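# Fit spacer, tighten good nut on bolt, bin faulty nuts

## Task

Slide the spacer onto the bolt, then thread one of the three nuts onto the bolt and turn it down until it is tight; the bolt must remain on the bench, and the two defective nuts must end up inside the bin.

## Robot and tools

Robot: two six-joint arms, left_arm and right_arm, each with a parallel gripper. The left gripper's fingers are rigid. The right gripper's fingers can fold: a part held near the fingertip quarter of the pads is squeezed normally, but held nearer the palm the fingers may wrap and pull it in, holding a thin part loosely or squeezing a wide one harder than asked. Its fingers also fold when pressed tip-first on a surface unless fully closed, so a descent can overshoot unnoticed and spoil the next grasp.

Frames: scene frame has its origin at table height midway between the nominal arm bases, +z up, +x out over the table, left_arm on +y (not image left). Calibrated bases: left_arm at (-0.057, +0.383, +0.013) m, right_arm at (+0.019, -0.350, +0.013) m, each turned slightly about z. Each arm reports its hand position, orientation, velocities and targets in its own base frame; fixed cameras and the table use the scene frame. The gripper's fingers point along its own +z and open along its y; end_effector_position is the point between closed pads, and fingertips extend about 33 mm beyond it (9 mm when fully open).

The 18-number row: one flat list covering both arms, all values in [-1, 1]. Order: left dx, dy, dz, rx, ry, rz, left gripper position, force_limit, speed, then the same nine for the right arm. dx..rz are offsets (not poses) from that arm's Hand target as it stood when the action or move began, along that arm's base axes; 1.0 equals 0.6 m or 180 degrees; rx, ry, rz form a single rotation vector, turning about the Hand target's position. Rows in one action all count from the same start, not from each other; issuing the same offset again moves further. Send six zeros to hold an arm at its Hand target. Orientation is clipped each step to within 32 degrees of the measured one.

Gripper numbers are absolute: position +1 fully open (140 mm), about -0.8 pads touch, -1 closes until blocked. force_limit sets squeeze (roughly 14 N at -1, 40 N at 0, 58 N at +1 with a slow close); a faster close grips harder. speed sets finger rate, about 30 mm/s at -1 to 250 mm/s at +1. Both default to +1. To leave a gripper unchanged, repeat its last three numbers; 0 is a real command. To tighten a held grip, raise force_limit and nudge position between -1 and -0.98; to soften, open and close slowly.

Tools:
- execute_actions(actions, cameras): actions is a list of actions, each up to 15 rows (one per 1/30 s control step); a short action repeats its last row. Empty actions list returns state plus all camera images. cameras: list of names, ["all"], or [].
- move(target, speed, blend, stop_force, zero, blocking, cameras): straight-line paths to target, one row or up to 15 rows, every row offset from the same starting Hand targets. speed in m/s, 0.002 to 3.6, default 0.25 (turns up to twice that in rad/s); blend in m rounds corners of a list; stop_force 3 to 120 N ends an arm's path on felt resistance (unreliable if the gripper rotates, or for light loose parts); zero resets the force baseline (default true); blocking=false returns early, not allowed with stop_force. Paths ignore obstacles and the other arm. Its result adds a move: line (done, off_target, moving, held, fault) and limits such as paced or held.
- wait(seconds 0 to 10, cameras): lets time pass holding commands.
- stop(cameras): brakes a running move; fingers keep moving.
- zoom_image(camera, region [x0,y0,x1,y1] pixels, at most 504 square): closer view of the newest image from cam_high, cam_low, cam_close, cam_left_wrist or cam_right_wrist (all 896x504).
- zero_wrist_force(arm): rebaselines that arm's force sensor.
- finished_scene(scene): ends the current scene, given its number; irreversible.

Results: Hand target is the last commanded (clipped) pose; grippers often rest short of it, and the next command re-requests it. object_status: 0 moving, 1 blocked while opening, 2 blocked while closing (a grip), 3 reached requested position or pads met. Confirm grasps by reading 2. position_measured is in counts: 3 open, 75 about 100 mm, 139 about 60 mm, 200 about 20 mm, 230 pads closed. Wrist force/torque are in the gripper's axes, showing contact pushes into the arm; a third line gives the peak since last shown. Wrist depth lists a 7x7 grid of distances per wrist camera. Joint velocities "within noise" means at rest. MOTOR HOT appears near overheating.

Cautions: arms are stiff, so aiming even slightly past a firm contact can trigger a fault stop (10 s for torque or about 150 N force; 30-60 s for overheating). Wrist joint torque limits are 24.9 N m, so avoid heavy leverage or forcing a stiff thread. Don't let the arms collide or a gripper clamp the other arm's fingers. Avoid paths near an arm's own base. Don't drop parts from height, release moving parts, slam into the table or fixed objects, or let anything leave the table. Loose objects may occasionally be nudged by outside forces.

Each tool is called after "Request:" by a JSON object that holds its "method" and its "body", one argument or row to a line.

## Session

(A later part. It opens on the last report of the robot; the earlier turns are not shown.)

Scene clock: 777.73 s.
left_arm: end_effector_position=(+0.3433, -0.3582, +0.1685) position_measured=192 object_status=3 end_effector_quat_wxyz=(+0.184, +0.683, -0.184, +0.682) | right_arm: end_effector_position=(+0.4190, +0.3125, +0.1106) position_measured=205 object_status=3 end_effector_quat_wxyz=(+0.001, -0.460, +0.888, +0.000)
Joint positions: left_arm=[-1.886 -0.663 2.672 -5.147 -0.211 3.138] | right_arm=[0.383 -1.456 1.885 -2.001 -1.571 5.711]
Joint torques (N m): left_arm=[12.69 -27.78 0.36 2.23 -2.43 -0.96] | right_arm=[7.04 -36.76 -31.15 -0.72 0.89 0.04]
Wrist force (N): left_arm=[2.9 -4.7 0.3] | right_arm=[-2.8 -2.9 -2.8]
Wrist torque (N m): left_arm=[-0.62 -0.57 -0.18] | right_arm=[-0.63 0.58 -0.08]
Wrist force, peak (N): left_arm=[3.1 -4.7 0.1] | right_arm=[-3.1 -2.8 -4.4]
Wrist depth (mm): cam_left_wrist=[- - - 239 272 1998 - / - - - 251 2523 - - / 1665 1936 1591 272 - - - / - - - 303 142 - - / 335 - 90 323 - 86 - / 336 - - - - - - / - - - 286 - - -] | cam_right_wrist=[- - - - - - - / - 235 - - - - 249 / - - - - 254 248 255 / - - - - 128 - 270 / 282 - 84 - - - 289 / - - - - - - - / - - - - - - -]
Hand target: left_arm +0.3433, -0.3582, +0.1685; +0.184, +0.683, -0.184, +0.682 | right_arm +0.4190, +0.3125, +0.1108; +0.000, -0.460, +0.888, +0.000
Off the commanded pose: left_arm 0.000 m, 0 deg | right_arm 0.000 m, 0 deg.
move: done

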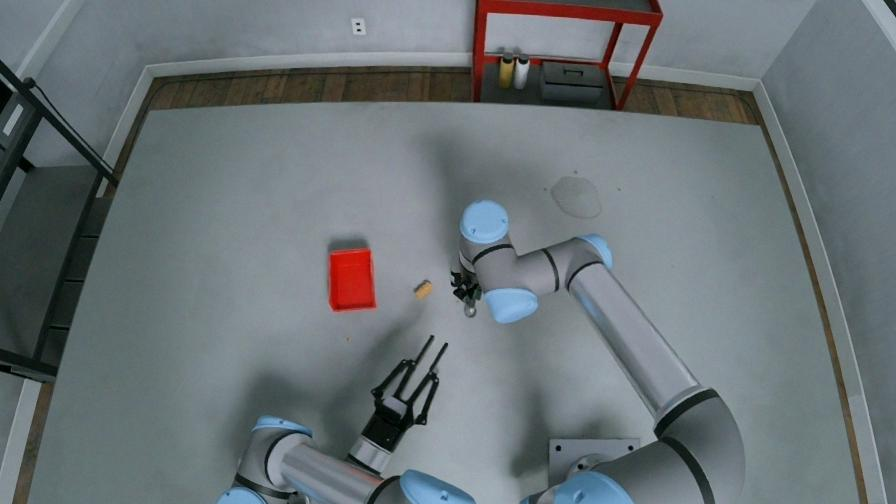

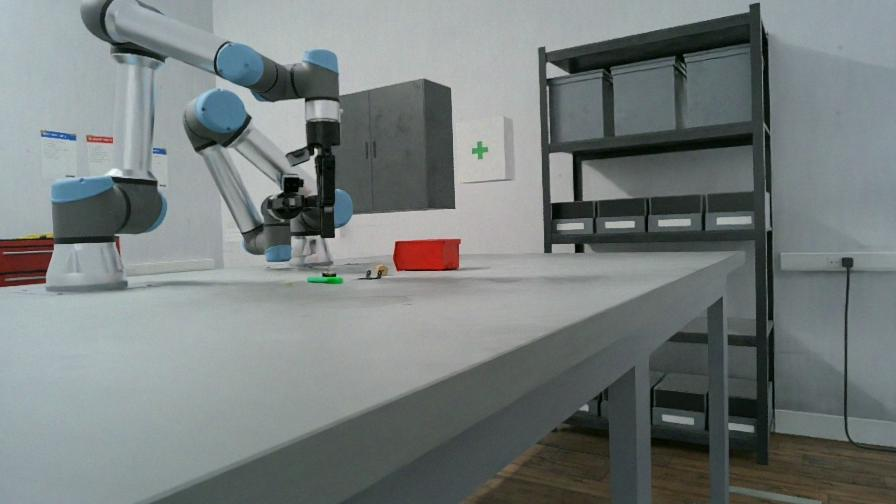

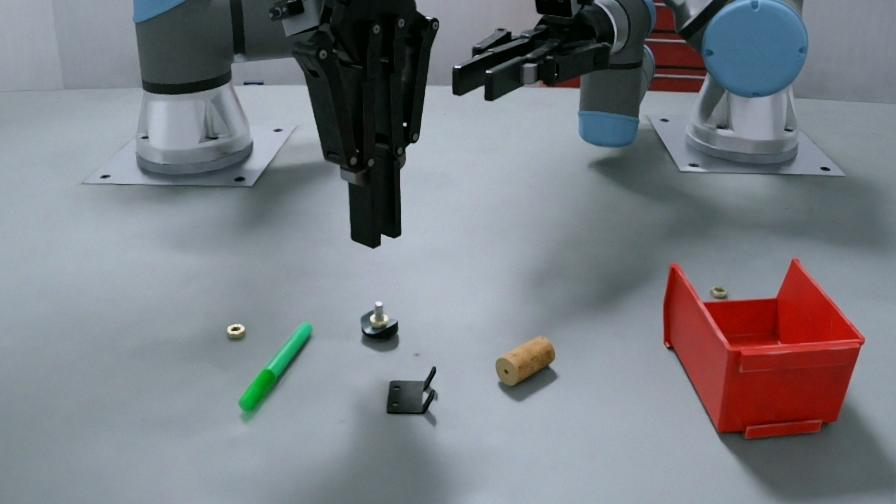

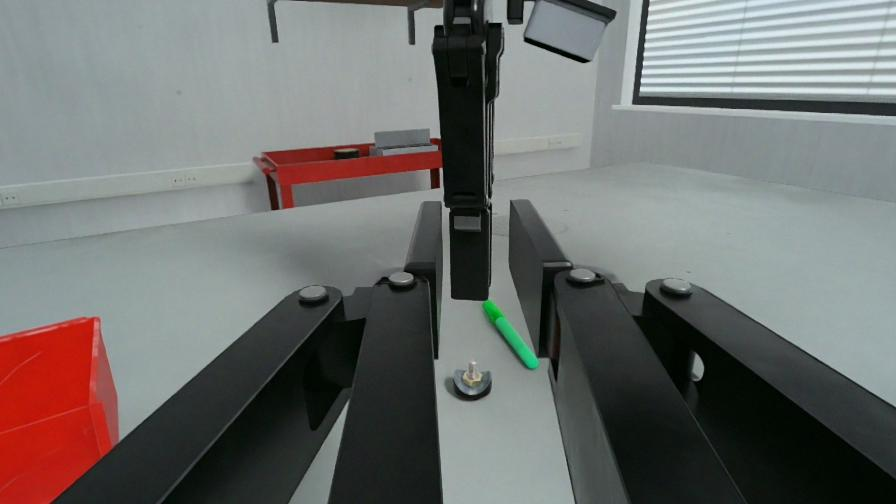

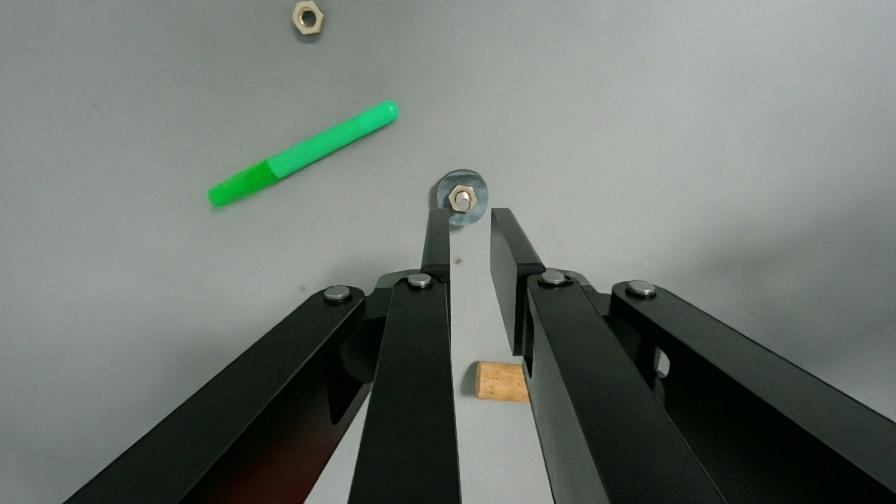

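Request:
{"method": "move", "body": {
  "target": [0.0612, 0.2637, 0.08, 0.25, 0.433, 0, -0.5, 0, -0.7, 0.0223, -0.196, -0.0347, 0, 0, 0.2167, -0.5, 0, -0.7],
  "speed": 0.3,
  "cameras": ["all"]
}}

Scene clock: 782.10 s.
left_arm: end_effector_position=(+0.3437, -0.3569, +0.1689) position_measured=192 object_status=3 end_effector_quat_wxyz=(+0.182, +0.685, -0.186, +0.680) | right_arm: end_effector_position=(+0.4200, +0.3034, +0.1092) position_measured=192 object_status=3 end_effector_quat_wxyz=(+0.001, -0.483, +0.875, +0.000)
Joint positions: left_arm=[-1.886 -0.666 2.688 -5.122 -0.211 3.104] | right_arm=[0.366 -1.465 1.899 -2.006 -1.571 5.64]
Joint torques (N m): left_arm=[2.07 -17.8 -0.33 -3.2 -0.71 2.52] | right_arm=[-14.8 -37.04 -11.82 -5.68 2.25 -1.66]
Wrist force (N): left_arm=[3.0 -4.6 0.3] | right_arm=[-2.6 -2.7 -3.2]
Wrist torque (N m): left_arm=[-0.59 -0.57 -0.21] | right_arm=[-0.59 0.55 0.12]
Wrist force, peak (N): left_arm=[4.4 -6.2 -0.1] | right_arm=[-3.1 -2.6 -3.4]
Wrist depth (mm): cam_left_wrist=[- - 2047 239 282 - - / 1622 - - 249 - - - / - 2153 1514 275 1110 - - / - - 746 307 141 - - / 339 - 90 90 - 88 - / - - - 360 - - - / - - - 294 - - -] | cam_right_wrist=[- 226 - - - - - / - 235 - - - 238 - / - - - - - - - / - 270 - 130 - - - / 281 - 90 - - - - / - - - - - - - / - - - - - - -]
Hand target: left_arm +0.3437, -0.3569, +0.1689; +0.182, +0.685, -0.186, +0.680 (not the last commanded pose) | right_arm +0.4200, +0.3033, +0.1092; +0.001, -0.483, +0.875, +0.000 (not the last commanded pose)
Off the commanded pose: left_arm 0.168 m, 90 deg | right_arm 0.111 m, 36 deg.
move: held (left_arm; a check stopped the path), off_target (right_arm; braked when a check withheld steps of left_arm); limits=held
pose unreachable (left arm): on one or more control steps of this call, first in action 0 (counted from 0), this arm could not follow its commanded pose, so it was not sent that pose on those steps. It may still have moved: this result reports where it is.
cause: moving toward the commanded pose would bring two parts of the arm too close to each other (joints 3 (elbow) to 5 (wrist 2) lie between them).

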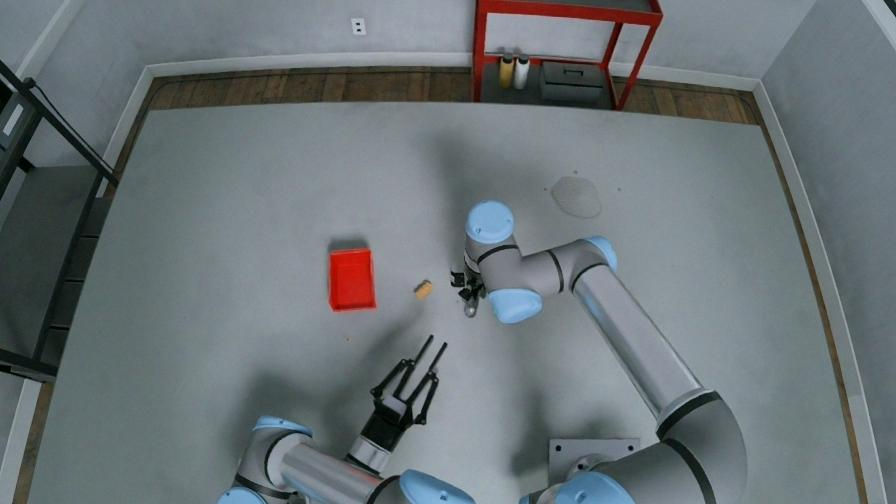

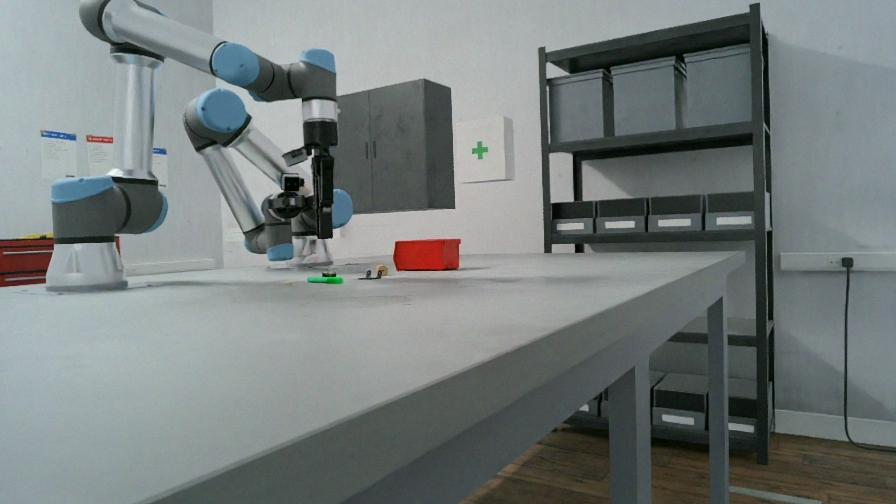

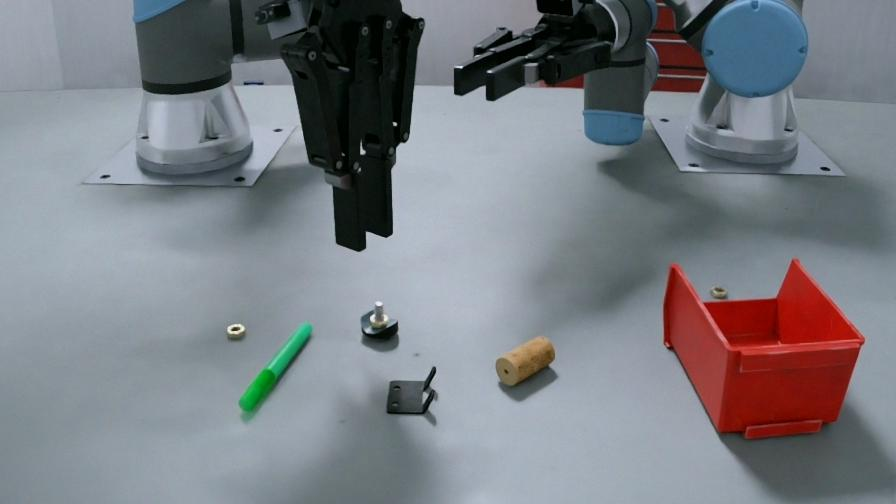

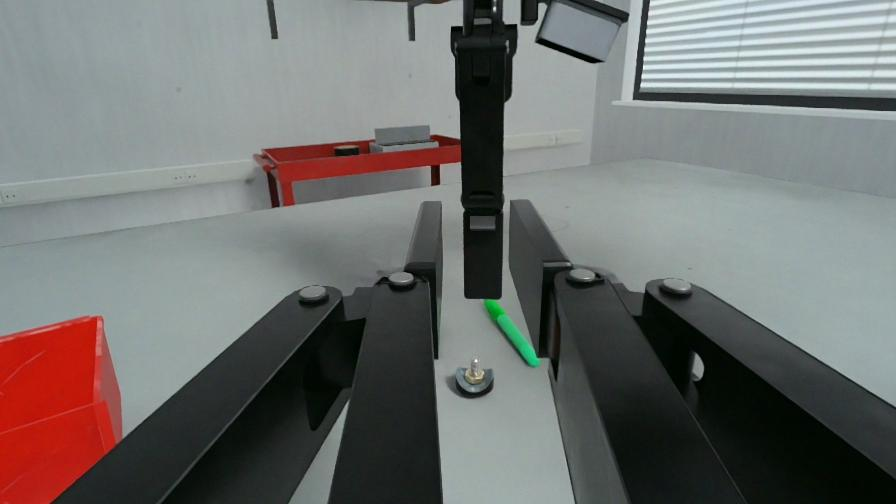

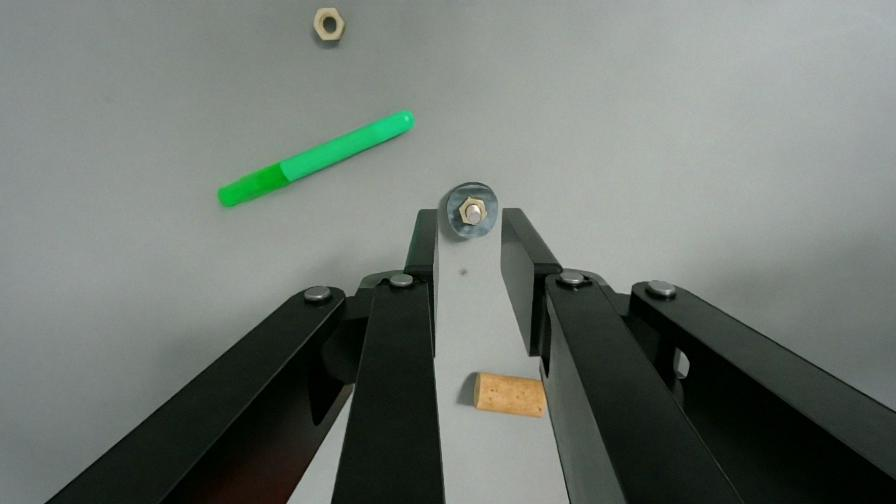

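Request:
{"method": "move", "body": {
  "target": [0, 0, 0, 0, 0, 0, -0.5, 0, -0.7, 0.0207, -0.1807, -0.032, 0, 0, 0.201, -0.5, 0, -0.7],
  "speed": 0.3,
  "cameras": ["cam_right_wrist", "cam_close"]
}}

Scene clock: 784.27 s.
left_arm: end_effector_position=(+0.3437, -0.3569, +0.1689) position_measured=192 object_status=3 end_effector_quat_wxyz=(+0.182, +0.685, -0.186, +0.680) | right_arm: end_effector_position=(+0.4324, +0.1950, +0.0900) position_measured=192 object_status=3 end_effector_quat_wxyz=(-0.001, +0.731, -0.682, +0.000)
Joint positions: left_arm=[-1.886 -0.666 2.687 -5.122 -0.211 3.104] | right_arm=[0.138 -1.547 2.042 -2.067 -1.57 4.781]
Joint torques (N m): left_arm=[12.53 -17.31 -0.51 -3.53 -1.82 2.65] | right_arm=[-15.2 -32.96 -10.6 -5.98 2.46 -1.73]
Wrist force (N): left_arm=[2.8 -4.6 0.5] | right_arm=[-2.5 -2.3 -2.9]
Wrist torque (N m): left_arm=[-0.61 -0.56 -0.21] | right_arm=[-0.49 0.54 0.13]
Wrist force, peak (N): left_arm=[3.1 -4.7 0.3] | right_arm=[-3.0 -2.7 -3.4]
Wrist depth (mm): cam_left_wrist=[- - - - 315 - - / - - - - 350 311 - / - - 1665 1892 359 - - / 657 704 - - 355 - 647 / 336 - 89 422 - 88 427 / 338 - - 364 - - - / - - - - - - -] | cam_right_wrist=[- - - - 206 - - / - - - - - - - / - - - - - - - / - - - 118 130 - 251 / - - 90 - - - - / - - - - - - - / - - - - - - -]
Hand target: left_arm +0.3437, -0.3569, +0.1689; +0.182, +0.685, -0.186, +0.680 | right_arm +0.4324, +0.1949, +0.0900; -0.001, +0.731, -0.682, +0.000
Off the commanded pose: left_arm 0.000 m, 0 deg | right_arm 0.000 m, 0 deg.
move: done
Images, in order (width x height): cam_close 896x504, cam_right_wrist 896x504.

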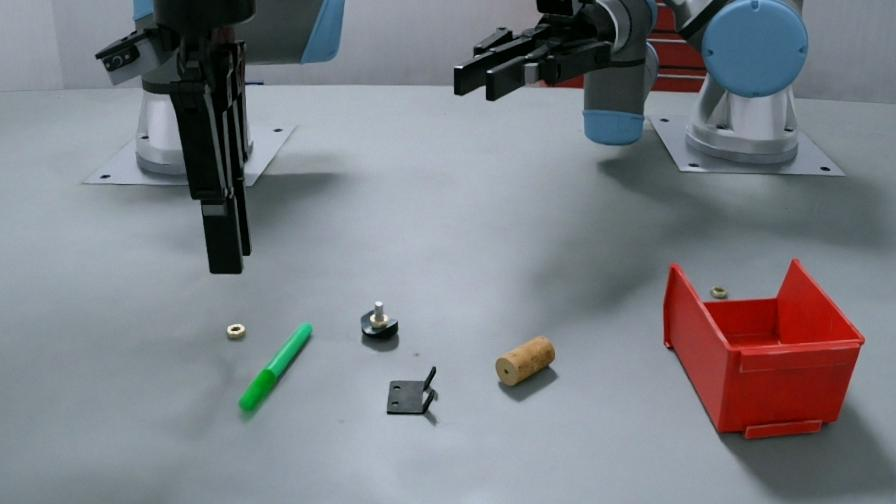

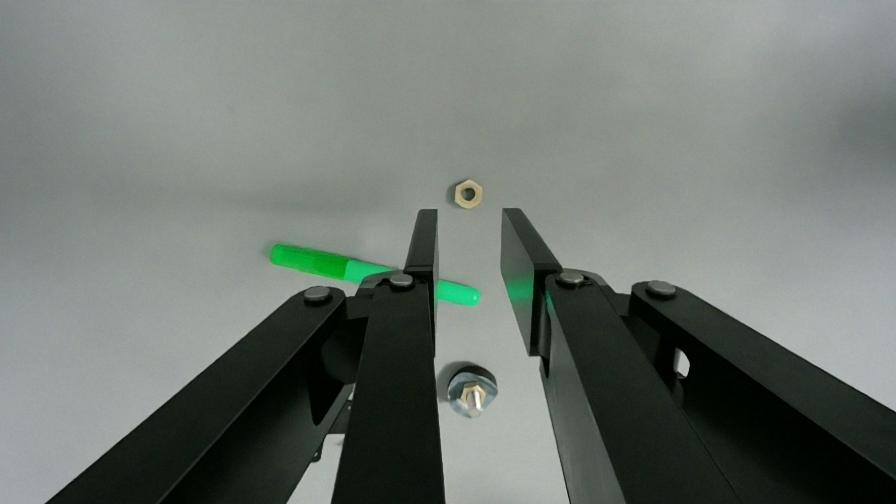

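Request:
{"method": "move", "body": {
  "target": [
    [0, 0, 0, 0, 0, 0, -0.5, 0, -0.7, -0.0043, -0.0058, -0.113, 0, 0, 0, -0.5, 0, -0.7],
    [0, 0, 0, 0, 0, 0, -0.5, 0, -0.7, -0.0043, -0.0058, -0.113, 0, 0, 0, -1, 0, -1],
    [0, 0, 0, 0, 0, 0, -0.5, 0, -0.7, -0.0043, -0.0058, 0.08, 0, 0, 0, -1, 0, -1]
  ],
  "speed": [0.1, 0.1, 0.1],
  "cameras": ["cam_right_wrist", "cam_close"]
}}

Scene clock: 789.27 s.
left_arm: end_effector_position=(+0.3437, -0.3569, +0.1689) position_measured=192 object_status=3 end_effector_quat_wxyz=(+0.182, +0.685, -0.186, +0.680) | right_arm: end_effector_position=(+0.4298, +0.1915, +0.1379) position_measured=212 object_status=2 end_effector_quat_wxyz=(-0.001, +0.731, -0.682, +0.000)
Joint positions: left_arm=[-1.886 -0.666 2.687 -5.122 -0.211 3.104] | right_arm=[0.132 -1.608 1.969 -1.933 -1.57 4.774]
Joint torques (N m): left_arm=[12.01 -17.04 -0.55 -3.46 -1.95 2.6] | right_arm=[-12.96 -30.22 -31.69 -0.73 0.37 -1.71]
Wrist force (N): left_arm=[2.8 -4.5 0.3] | right_arm=[-2.6 -2.8 -3.2]
Wrist torque (N m): left_arm=[-0.57 -0.53 -0.21] | right_arm=[-0.63 0.59 0.12]
Wrist force, peak (N): left_arm=[3.2 -4.8 0.3] | right_arm=[-2.7 -0.6 -15.8]
Wrist depth (mm): cam_left_wrist=[1622 - - 2031 330 309 - / - 1864 - 1982 358 335 - / - 2117 1514 1747 363 - - / - - 757 617 142 - - / 518 - 93 423 - 88 432 / 337 - - - - - - / - - - 295 - - -] | cam_right_wrist=[- - - - - - - / - 270 - - - - - / - - - - 281 - - / - - 293 - - - 293 / - - 84 - - 315 318 / - - - - - - 333 / - - - - - - -]
Hand target: left_arm +0.3437, -0.3569, +0.1689; +0.182, +0.685, -0.186, +0.680 | right_arm +0.4299, +0.1914, +0.1380; -0.001, +0.731, -0.682, +0.000
Off the commanded pose: left_arm 0.000 m, 0 deg | right_arm 0.000 m, 0 deg.
move: done
Images, in order (width x height): cam_close 896x504, cam_right_wrist 896x504.

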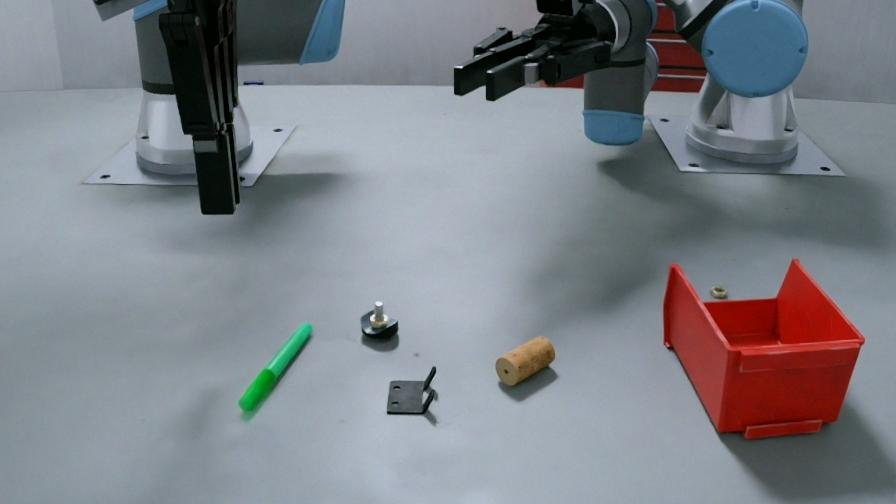

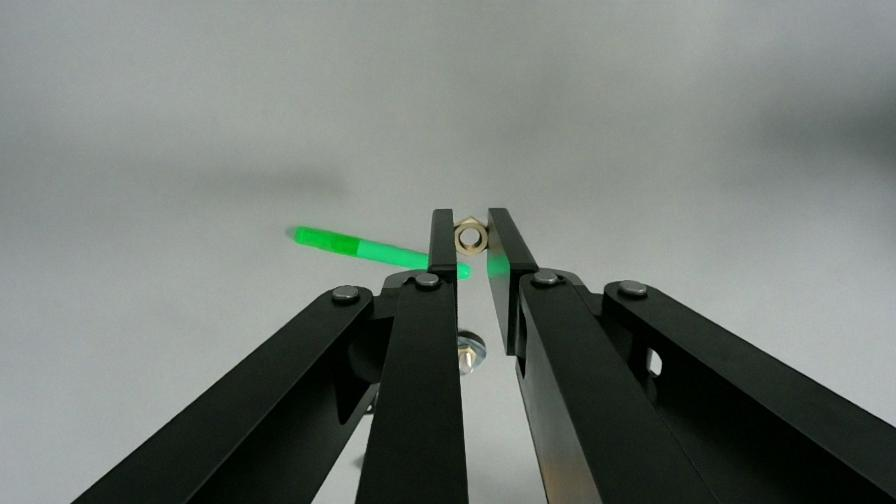

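Request:
{"method": "move", "body": {
  "target": [0, 0, 0, 0, 0, 0, -0.5, 0, -0.7, 0.1168, 0.65, 0.1033, 0, 0, 0, -1, 0, -1],
  "speed": 0.25,
  "cameras": ["all"]
}}

Scene clock: 792.57 s.
left_arm: end_effector_position=(+0.3437, -0.3569, +0.1689) position_measured=192 object_status=3 end_effector_quat_wxyz=(+0.182, +0.685, -0.186, +0.680) | right_arm: end_effector_position=(+0.4999, +0.5814, +0.2000) position_measured=212 object_status=2 end_effector_quat_wxyz=(-0.001, +0.731, -0.682, +0.000)
Joint positions: left_arm=[-1.886 -0.666 2.687 -5.122 -0.211 3.104] | right_arm=[0.686 -0.903 0.866 -1.535 -1.571 5.329]
Joint torques (N m): left_arm=[12.72 -17.78 0.2 -3.39 -1.91 2.55] | right_arm=[13.53 -39.13 -30.6 -0.52 -2.36 1.5]
Wrist force (N): left_arm=[2.7 -4.4 0.4] | right_arm=[-2.5 -2.7 -2.9]
Wrist torque (N m): left_arm=[-0.56 -0.51 -0.21] | right_arm=[-0.57 0.51 -0.07]
Wrist force, peak (N): left_arm=[3.1 -4.8 0.5] | right_arm=[-4.2 -2.9 -3.4]
Wrist depth (mm): cam_left_wrist=[- - - - - 1654 - / - - - - - - - / 1665 - 1611 1688 - - - / - 702 - - 142 - 714 / 328 - 93 - - 86 - / 335 - - - - - - / - - - - - - -] | cam_right_wrist=[302 - - - 299 - - / - - - 320 - - - / - 334 - - - - - / 366 - - - 131 - - / 374 - 84 - - - - / - - - - - - - / - - - - - - -]
Hand target: left_arm +0.3437, -0.3569, +0.1689; +0.182, +0.685, -0.186, +0.680 | right_arm +0.4999, +0.5814, +0.2000; -0.001, +0.731, -0.682, +0.000
Off the commanded pose: left_arm 0.000 m, 0 deg | right_arm 0.000 m, 0 deg.
move: done

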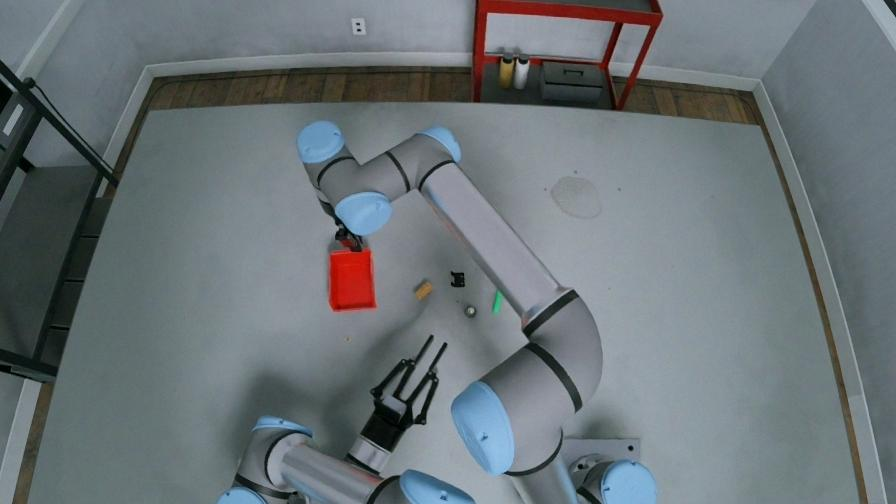

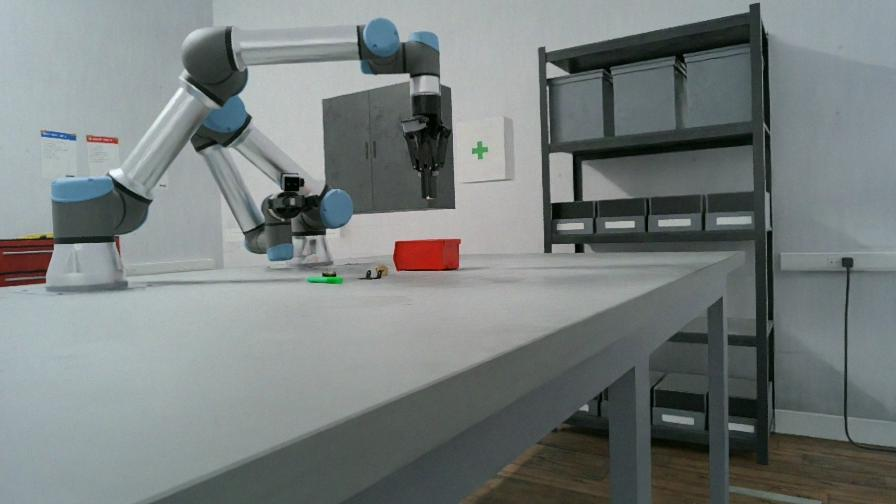

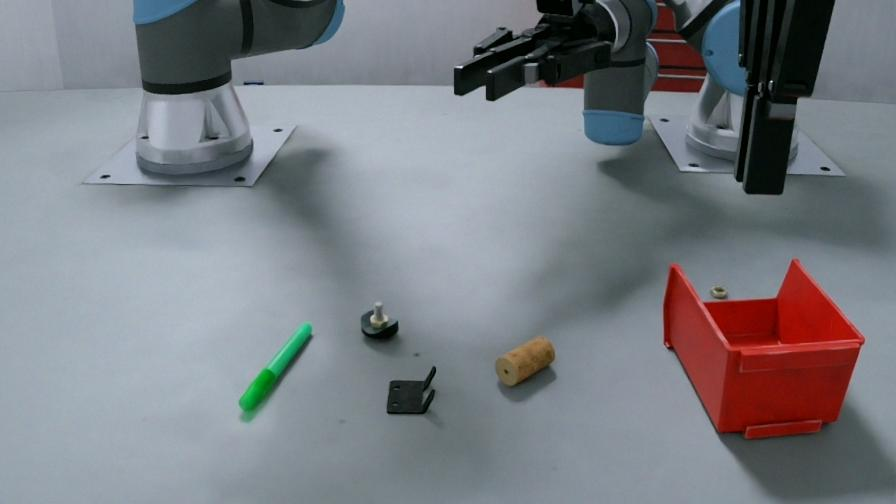

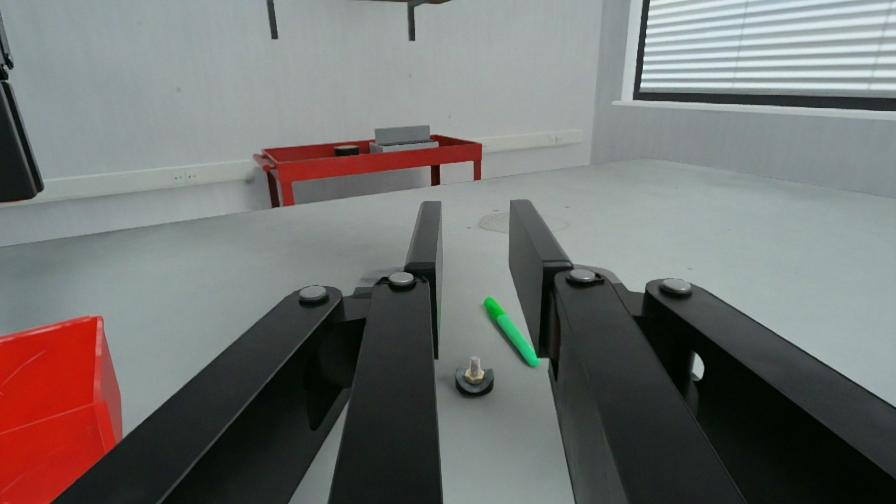

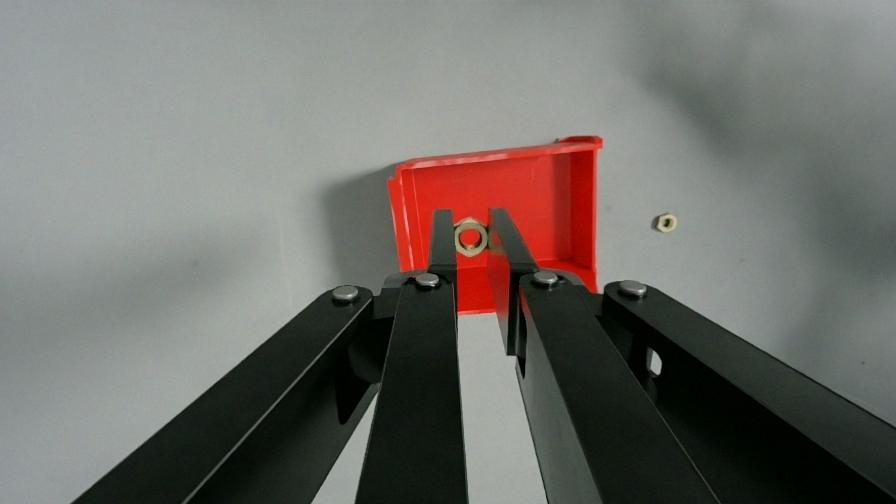

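Request:
{"method": "move", "body": {
  "target": [
    [0, 0, 0, 0, 0, 0, -0.5, 0, -0.7, -0.0565, 0.0593, -0.08, 0, 0, 0, -1, 0, -1],
    [0, 0, 0, 0, 0, 0, -0.5, 0, -0.7, -0.0565, 0.0593, -0.275, 0, 0, 0, -1, 0, -1]
  ],
  "speed": [0.15, 0.12],
  "blend": [0.02, 0],
  "cameras": ["cam_right_wrist", "cam_close"]
}}

Request:
{"method": "move", "body": {
  "target": [0, 0, 0, 0, 0, 0, -0.5, 0, -0.7, 0, 0, -0.025, 0, 0, 0, -1, 0, -1],
  "speed": 0.006,
  "stop_force": 3
}}

Scene clock: 795.90 s.
left_arm: end_effector_position=(+0.3437, -0.3569, +0.1689) position_measured=192 object_status=3 end_effector_quat_wxyz=(+0.182, +0.685, -0.186, +0.680) | right_arm: end_effector_position=(+0.4660, +0.6170, +0.0351) position_measured=212 object_status=2 end_effector_quat_wxyz=(-0.001, +0.731, -0.682, +0.000)
Joint positions: left_arm=[-1.886 -0.666 2.687 -5.122 -0.211 3.104] | right_arm=[0.751 -0.818 1.147 -1.901 -1.571 5.393]
Joint torques (N m): left_arm=[12.27 -18.25 -0.53 -3.36 -1.87 2.55] | right_arm=[12.7 -40.4 -11.42 -5.86 1.93 1.42]
Wrist force (N): left_arm=[3.1 -4.5 0.3] | right_arm=[-2.7 -3.2 -3.0]
Wrist torque (N m): left_arm=[-0.59 -0.60 -0.21] | right_arm=[-0.71 0.57 -0.08]
Wrist force, peak (N): left_arm=[3.2 -4.8 0.2] | right_arm=[-2.0 -3.4 -3.8]
Wrist depth (mm): cam_left_wrist=[- - - - 2425 - - / 1711 - 2014 - 2191 2686 - / 1622 1632 1523 1771 1032 - - / - - 827 565 143 - 617 / 342 - 90 420 - 88 462 / 338 - - 361 - - - / - - - 295 - - -] | cam_right_wrist=[- - - - - - - / - 101 - 164 - - - / - 117 - - - - - / - 111 - 167 - 190 188 / - - 84 - - - - / - - - - - - - / - - - - - - -]
Hand target: left_arm +0.3437, -0.3569, +0.1689; +0.182, +0.685, -0.186, +0.680 | right_arm +0.4660, +0.6170, +0.0350; -0.001, +0.731, -0.682, +0.000
Off the commanded pose: left_arm 0.000 m, 0 deg | right_arm 0.000 m, 0 deg.
move: done
Images, in order (width x height): cam_close 896x504, cam_right_wrist 896x504.

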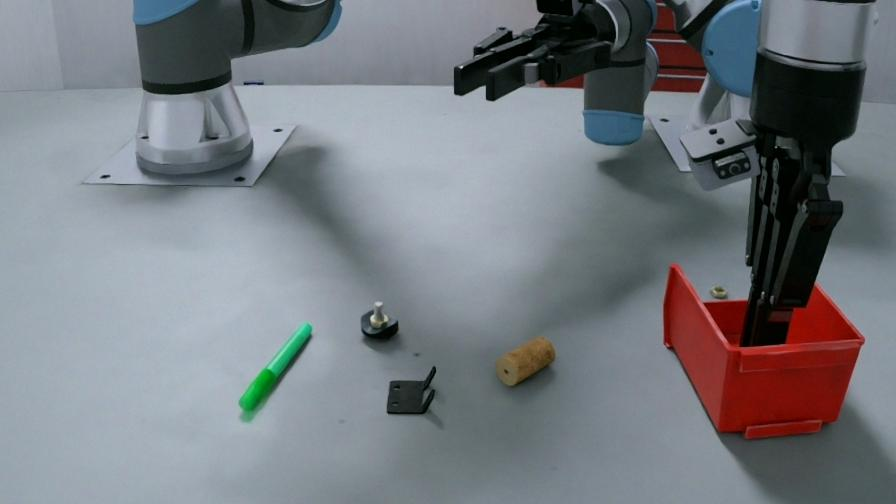

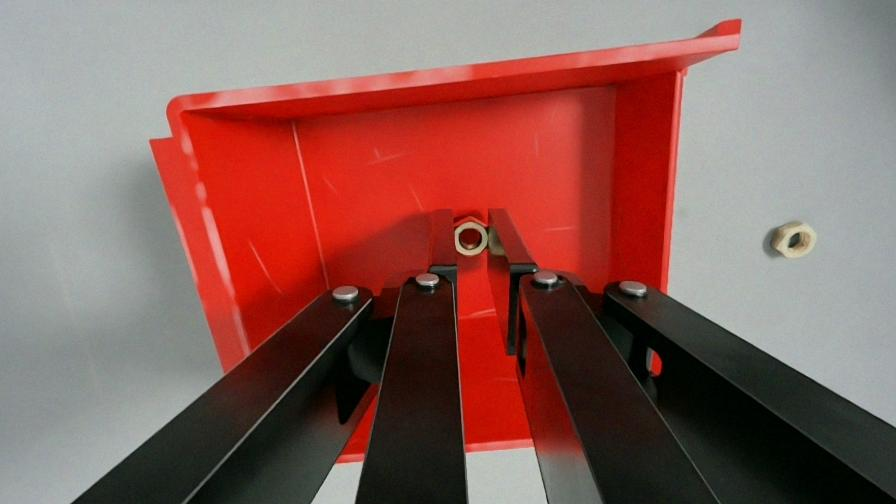

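Scene clock: 798.40 s.
left_arm: end_effector_position=(+0.3437, -0.3569, +0.1689) position_measured=192 object_status=3 end_effector_quat_wxyz=(+0.182, +0.685, -0.186, +0.680) | right_arm: end_effector_position=(+0.4660, +0.6170, +0.0285) position_measured=212 object_status=2 end_effector_quat_wxyz=(-0.001, +0.731, -0.682, +0.000)
Joint positions: left_arm=[-1.886 -0.666 2.687 -5.122 -0.211 3.104] | right_arm=[0.751 -0.813 1.155 -1.914 -1.571 5.393]
Joint torques (N m): left_arm=[12.28 -17.7 0.2 -3.35 -1.91 2.43] | right_arm=[12.16 -61.26 -29.91 -0.25 1.73 1.6]
Wrist force (N): left_arm=[3.2 -4.3 0.2] | right_arm=[-3.0 -3.2 -5.5]
Wrist torque (N m): left_arm=[-0.55 -0.63 -0.22] | right_arm=[-0.62 0.58 -0.08]
Wrist force, peak (N): left_arm=[3.2 -4.7 0.2] | right_arm=[-2.4 -2.4 -10.5]
Wrist depth (mm): cam_left_wrist=[- - - 2498 - - - / - - - 2498 - - - / - 1907 1734 1711 961 - - / - - - 623 143 - 688 / 333 - 90 422 - 88 - / 336 - - 361 - - - / - - - 297 - - -] | cam_right_wrist=[- - 157 - - 88 - / - 100 135 - 157 - - / - - - - 167 145 - / 181 103 177 168 176 - 177 / - 191 84 - - - - / - - - - - - - / - - - - - - -]
Hand target: left_arm +0.3437, -0.3569, +0.1689; +0.182, +0.685, -0.186, +0.680 | right_arm +0.4660, +0.6170, +0.0285; -0.001, +0.731, -0.682, +0.000 (not the last commanded pose)
Off the commanded pose: left_arm 0.000 m, 0 deg | right_arm 0.009 m, 0 deg.
move: contact (right_arm)

Request:
{"method": "move", "body": {
  "target": [
    [0, 0, 0, 0, 0, 0, -0.5, 0, -0.7, 0, 0, 0, 0, 0, 0, -0.5, 0, -0.8],
    [0, 0, 0, 0, 0, 0, -0.5, 0, -0.7, 0, 0, 0.19, 0, 0, 0, -0.5, 0, -0.8],
    [0, 0, 0, 0, 0, 0, -0.5, 0, -0.7, -0.2267, -0.0083, 0.13, 0, 0, 0, -0.5, 0, -0.8]
  ],
  "speed": [0.1, 0.15, 0.15],
  "blend": [0, 0.03, 0],
  "cameras": ["all"]
}}

Scene clock: 801.97 s.
left_arm: end_effector_position=(+0.3437, -0.3569, +0.1689) position_measured=192 object_status=3 end_effector_quat_wxyz=(+0.182, +0.685, -0.186, +0.680) | right_arm: end_effector_position=(+0.3302, +0.6121, +0.1066) position_measured=192 object_status=3 end_effector_quat_wxyz=(-0.001, +0.731, -0.682, +0.000)
Joint positions: left_arm=[-1.886 -0.666 2.687 -5.122 -0.211 3.104] | right_arm=[0.883 -1.06 1.359 -1.871 -1.571 5.526]
Joint torques (N m): left_arm=[12.75 -17.48 0.18 -3.34 -1.74 2.54] | right_arm=[12.35 -54.56 -12.13 -5.8 1.03 2.11]
Wrist force (N): left_arm=[3.0 -4.6 0.4] | right_arm=[-2.8 -2.7 -2.9]
Wrist torque (N m): left_arm=[-0.60 -0.59 -0.21] | right_arm=[-0.58 0.58 -0.08]
Wrist force, peak (N): left_arm=[3.3 -4.7 0.3] | right_arm=[-3.1 -3.4 -5.8]
Wrist depth (mm): cam_left_wrist=[1571 - - - - - - / 1581 - 2135 - - - - / 1688 1810 1611 1643 - - - / - - 714 - 141 694 584 / 487 - 90 95 - 88 481 / 335 - - 358 - - - / - - - - - - -] | cam_right_wrist=[- - - 224 - 230 - / 213 - 232 - - 237 237 / 229 246 - - - 251 247 / - - - 130 108 - - / - - 90 - - - - / - - - 297 - - - / - - - - - - -]
Hand target: left_arm +0.3437, -0.3569, +0.1689; +0.182, +0.685, -0.186, +0.680 | right_arm +0.3300, +0.6120, +0.1065; -0.001, +0.731, -0.682, +0.000
Off the commanded pose: left_arm 0.000 m, 0 deg | right_arm 0.000 m, 0 deg.
move: done

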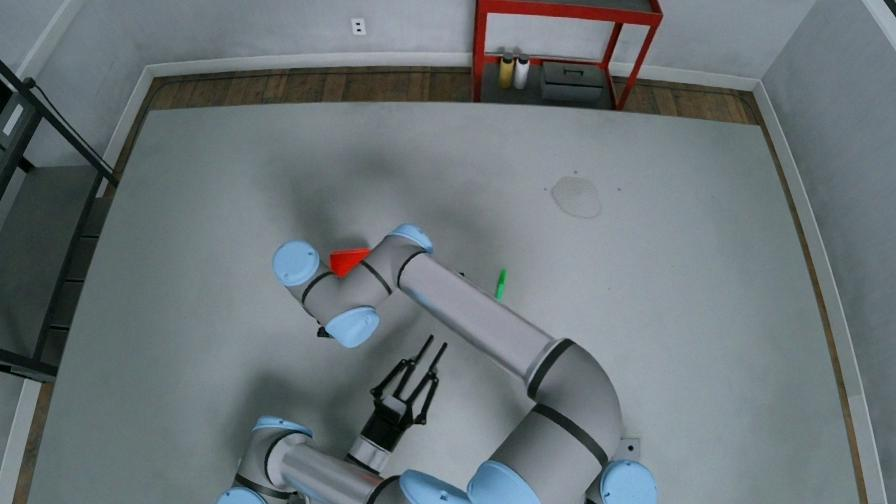

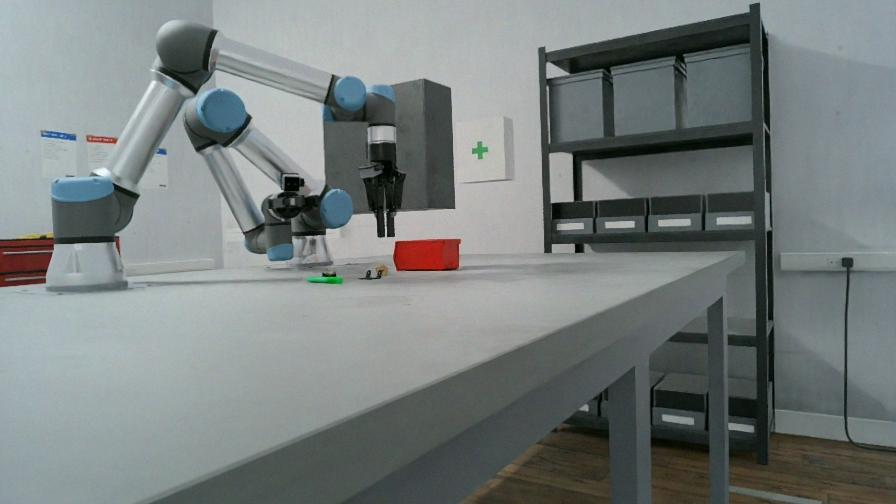

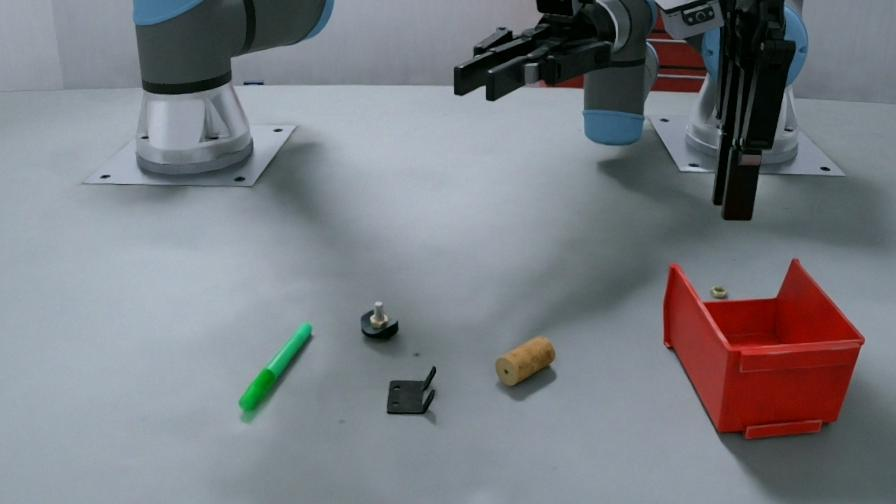

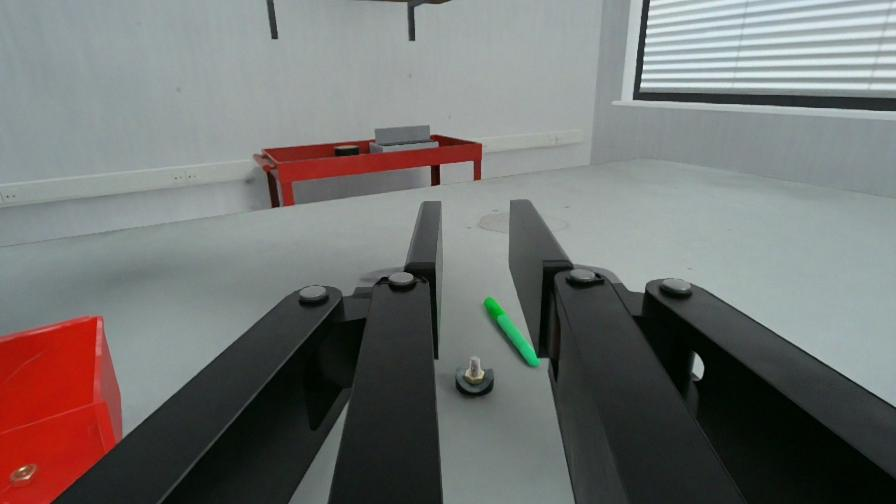

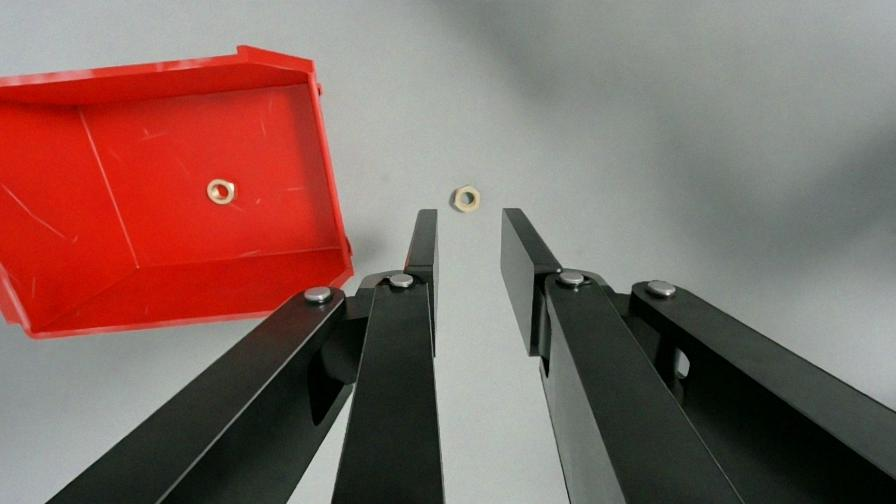

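Request:
{"method": "zoom_image", "body": {
  "camera": "cam_right_wrist",
  "region": [420, 170, 520, 230]
}}

Scaled by 5.040 from the camera's 896x504 image, which has a finer 1280x720 frame.

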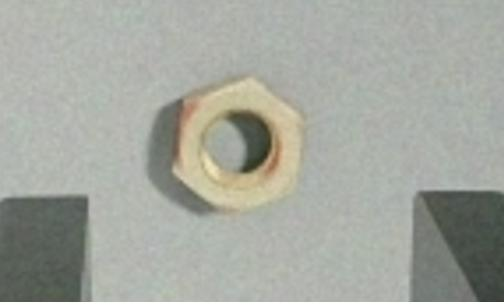

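Request:
{"method": "move", "body": {
  "target": [
    [0, 0, 0, 0, 0, 0, -0.5, 0, -0.7, -0.005, 0.0038, -0.1388, 0, 0, -0.0417, -0.5, 0, -0.8],
    [0, 0, 0, 0, 0, 0, -0.5, 0, -0.7, -0.005, 0.0038, -0.1388, 0, 0, -0.0417, -1, 0, -1],
    [0, 0, 0, 0, 0, 0, -0.5, 0, -0.7, -0.005, 0.0038, 0.0725, 0, 0, -0.0417, -1, 0, -1]
  ],
  "speed": [0.1, 0.1, 0.12],
  "cameras": ["cam_right_wrist"]
}}

Scene clock: 804.27 s.
left_arm: end_effector_position=(+0.3437, -0.3569, +0.1689) position_measured=192 object_status=3 end_effector_quat_wxyz=(+0.182, +0.685, -0.186, +0.680) | right_arm: end_effector_position=(+0.3276, +0.6132, +0.0501) position_measured=192 object_status=3 end_effector_quat_wxyz=(+0.000, +0.700, -0.714, +0.000)
Joint positions: left_arm=[-1.886 -0.666 2.687 -5.122 -0.211 3.104] | right_arm=[0.887 -1.012 1.436 -1.995 -1.571 5.619]
Joint torques (N m): left_arm=[12.62 -18.05 -0.05 -3.33 -1.83 2.54] | right_arm=[-13.05 -54.36 -29.41 -0.56 0.72 -1.82]
Wrist force (N): left_arm=[3.1 -4.5 0.2] | right_arm=[-2.8 -2.5 -3.1]
Wrist torque (N m): left_arm=[-0.58 -0.60 -0.21] | right_arm=[-0.55 0.61 0.09]
Wrist force, peak (N): left_arm=[3.3 -4.8 0.2] | right_arm=[-3.4 -2.9 -4.3]
Wrist depth (mm): cam_left_wrist=[- 1892 2191 - - - 1784 / - - - - 2686 - - / 1699 - 1723 - 2549 987 964 / - 702 - 140 141 714 642 / 338 493 93 90 - 86 - / 336 - - 344 - - - / - - - - - - -] | cam_right_wrist=[- - - - - - - / - 149 179 - - - 183 / 189 - - - - - - / 200 202 - 146 108 - - / 206 208 90 - - - - / 174 - - - - - - / - - - - - - -]
Hand target: left_arm +0.3437, -0.3569, +0.1689; +0.182, +0.685, -0.186, +0.680 | right_arm +0.3277, +0.6132, +0.0503; +0.000, +0.700, -0.714, +0.000 (not the last commanded pose)
Tool commands: left_gripper/position=-0.5 left_gripper/force_limit=+0.0 left_gripper/speed=-0.7 right_gripper/position=-0.5 right_gripper/force_limit=+0.0 right_gripper/speed=-0.8
Off the commanded pose: left_arm 0.000 m, 0 deg | right_arm 0.100 m, 2 deg.
move: held (right_arm; a check stopped the path); path passed 0 of 3 targets; target 2's new numbers were not sent; limits=held
pose unreachable (right arm): on one or more control steps of this call, first in action 0 (counted from 0), this arm could not follow its commanded pose, so it was not sent that pose on those steps. It may still have moved: this result reports where it is.
cause: moving toward the commanded pose would bring a part of the arm too close to another arm (a part of this arm just beyond joint 2 (shoulder lift) and a part of the left arm just beyond its joint 2 (shoulder lift), at the place that arm is still heading or pushing toward).
Images, in order (width x height): cam_right_wrist 896x504.

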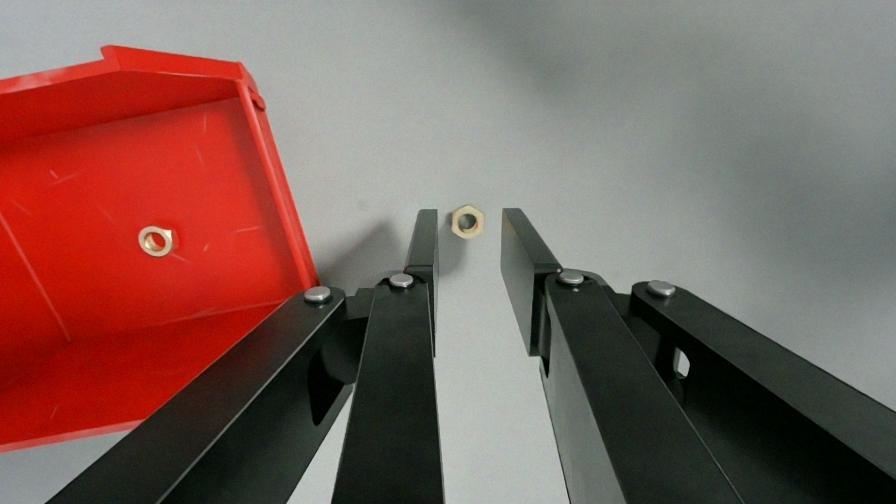

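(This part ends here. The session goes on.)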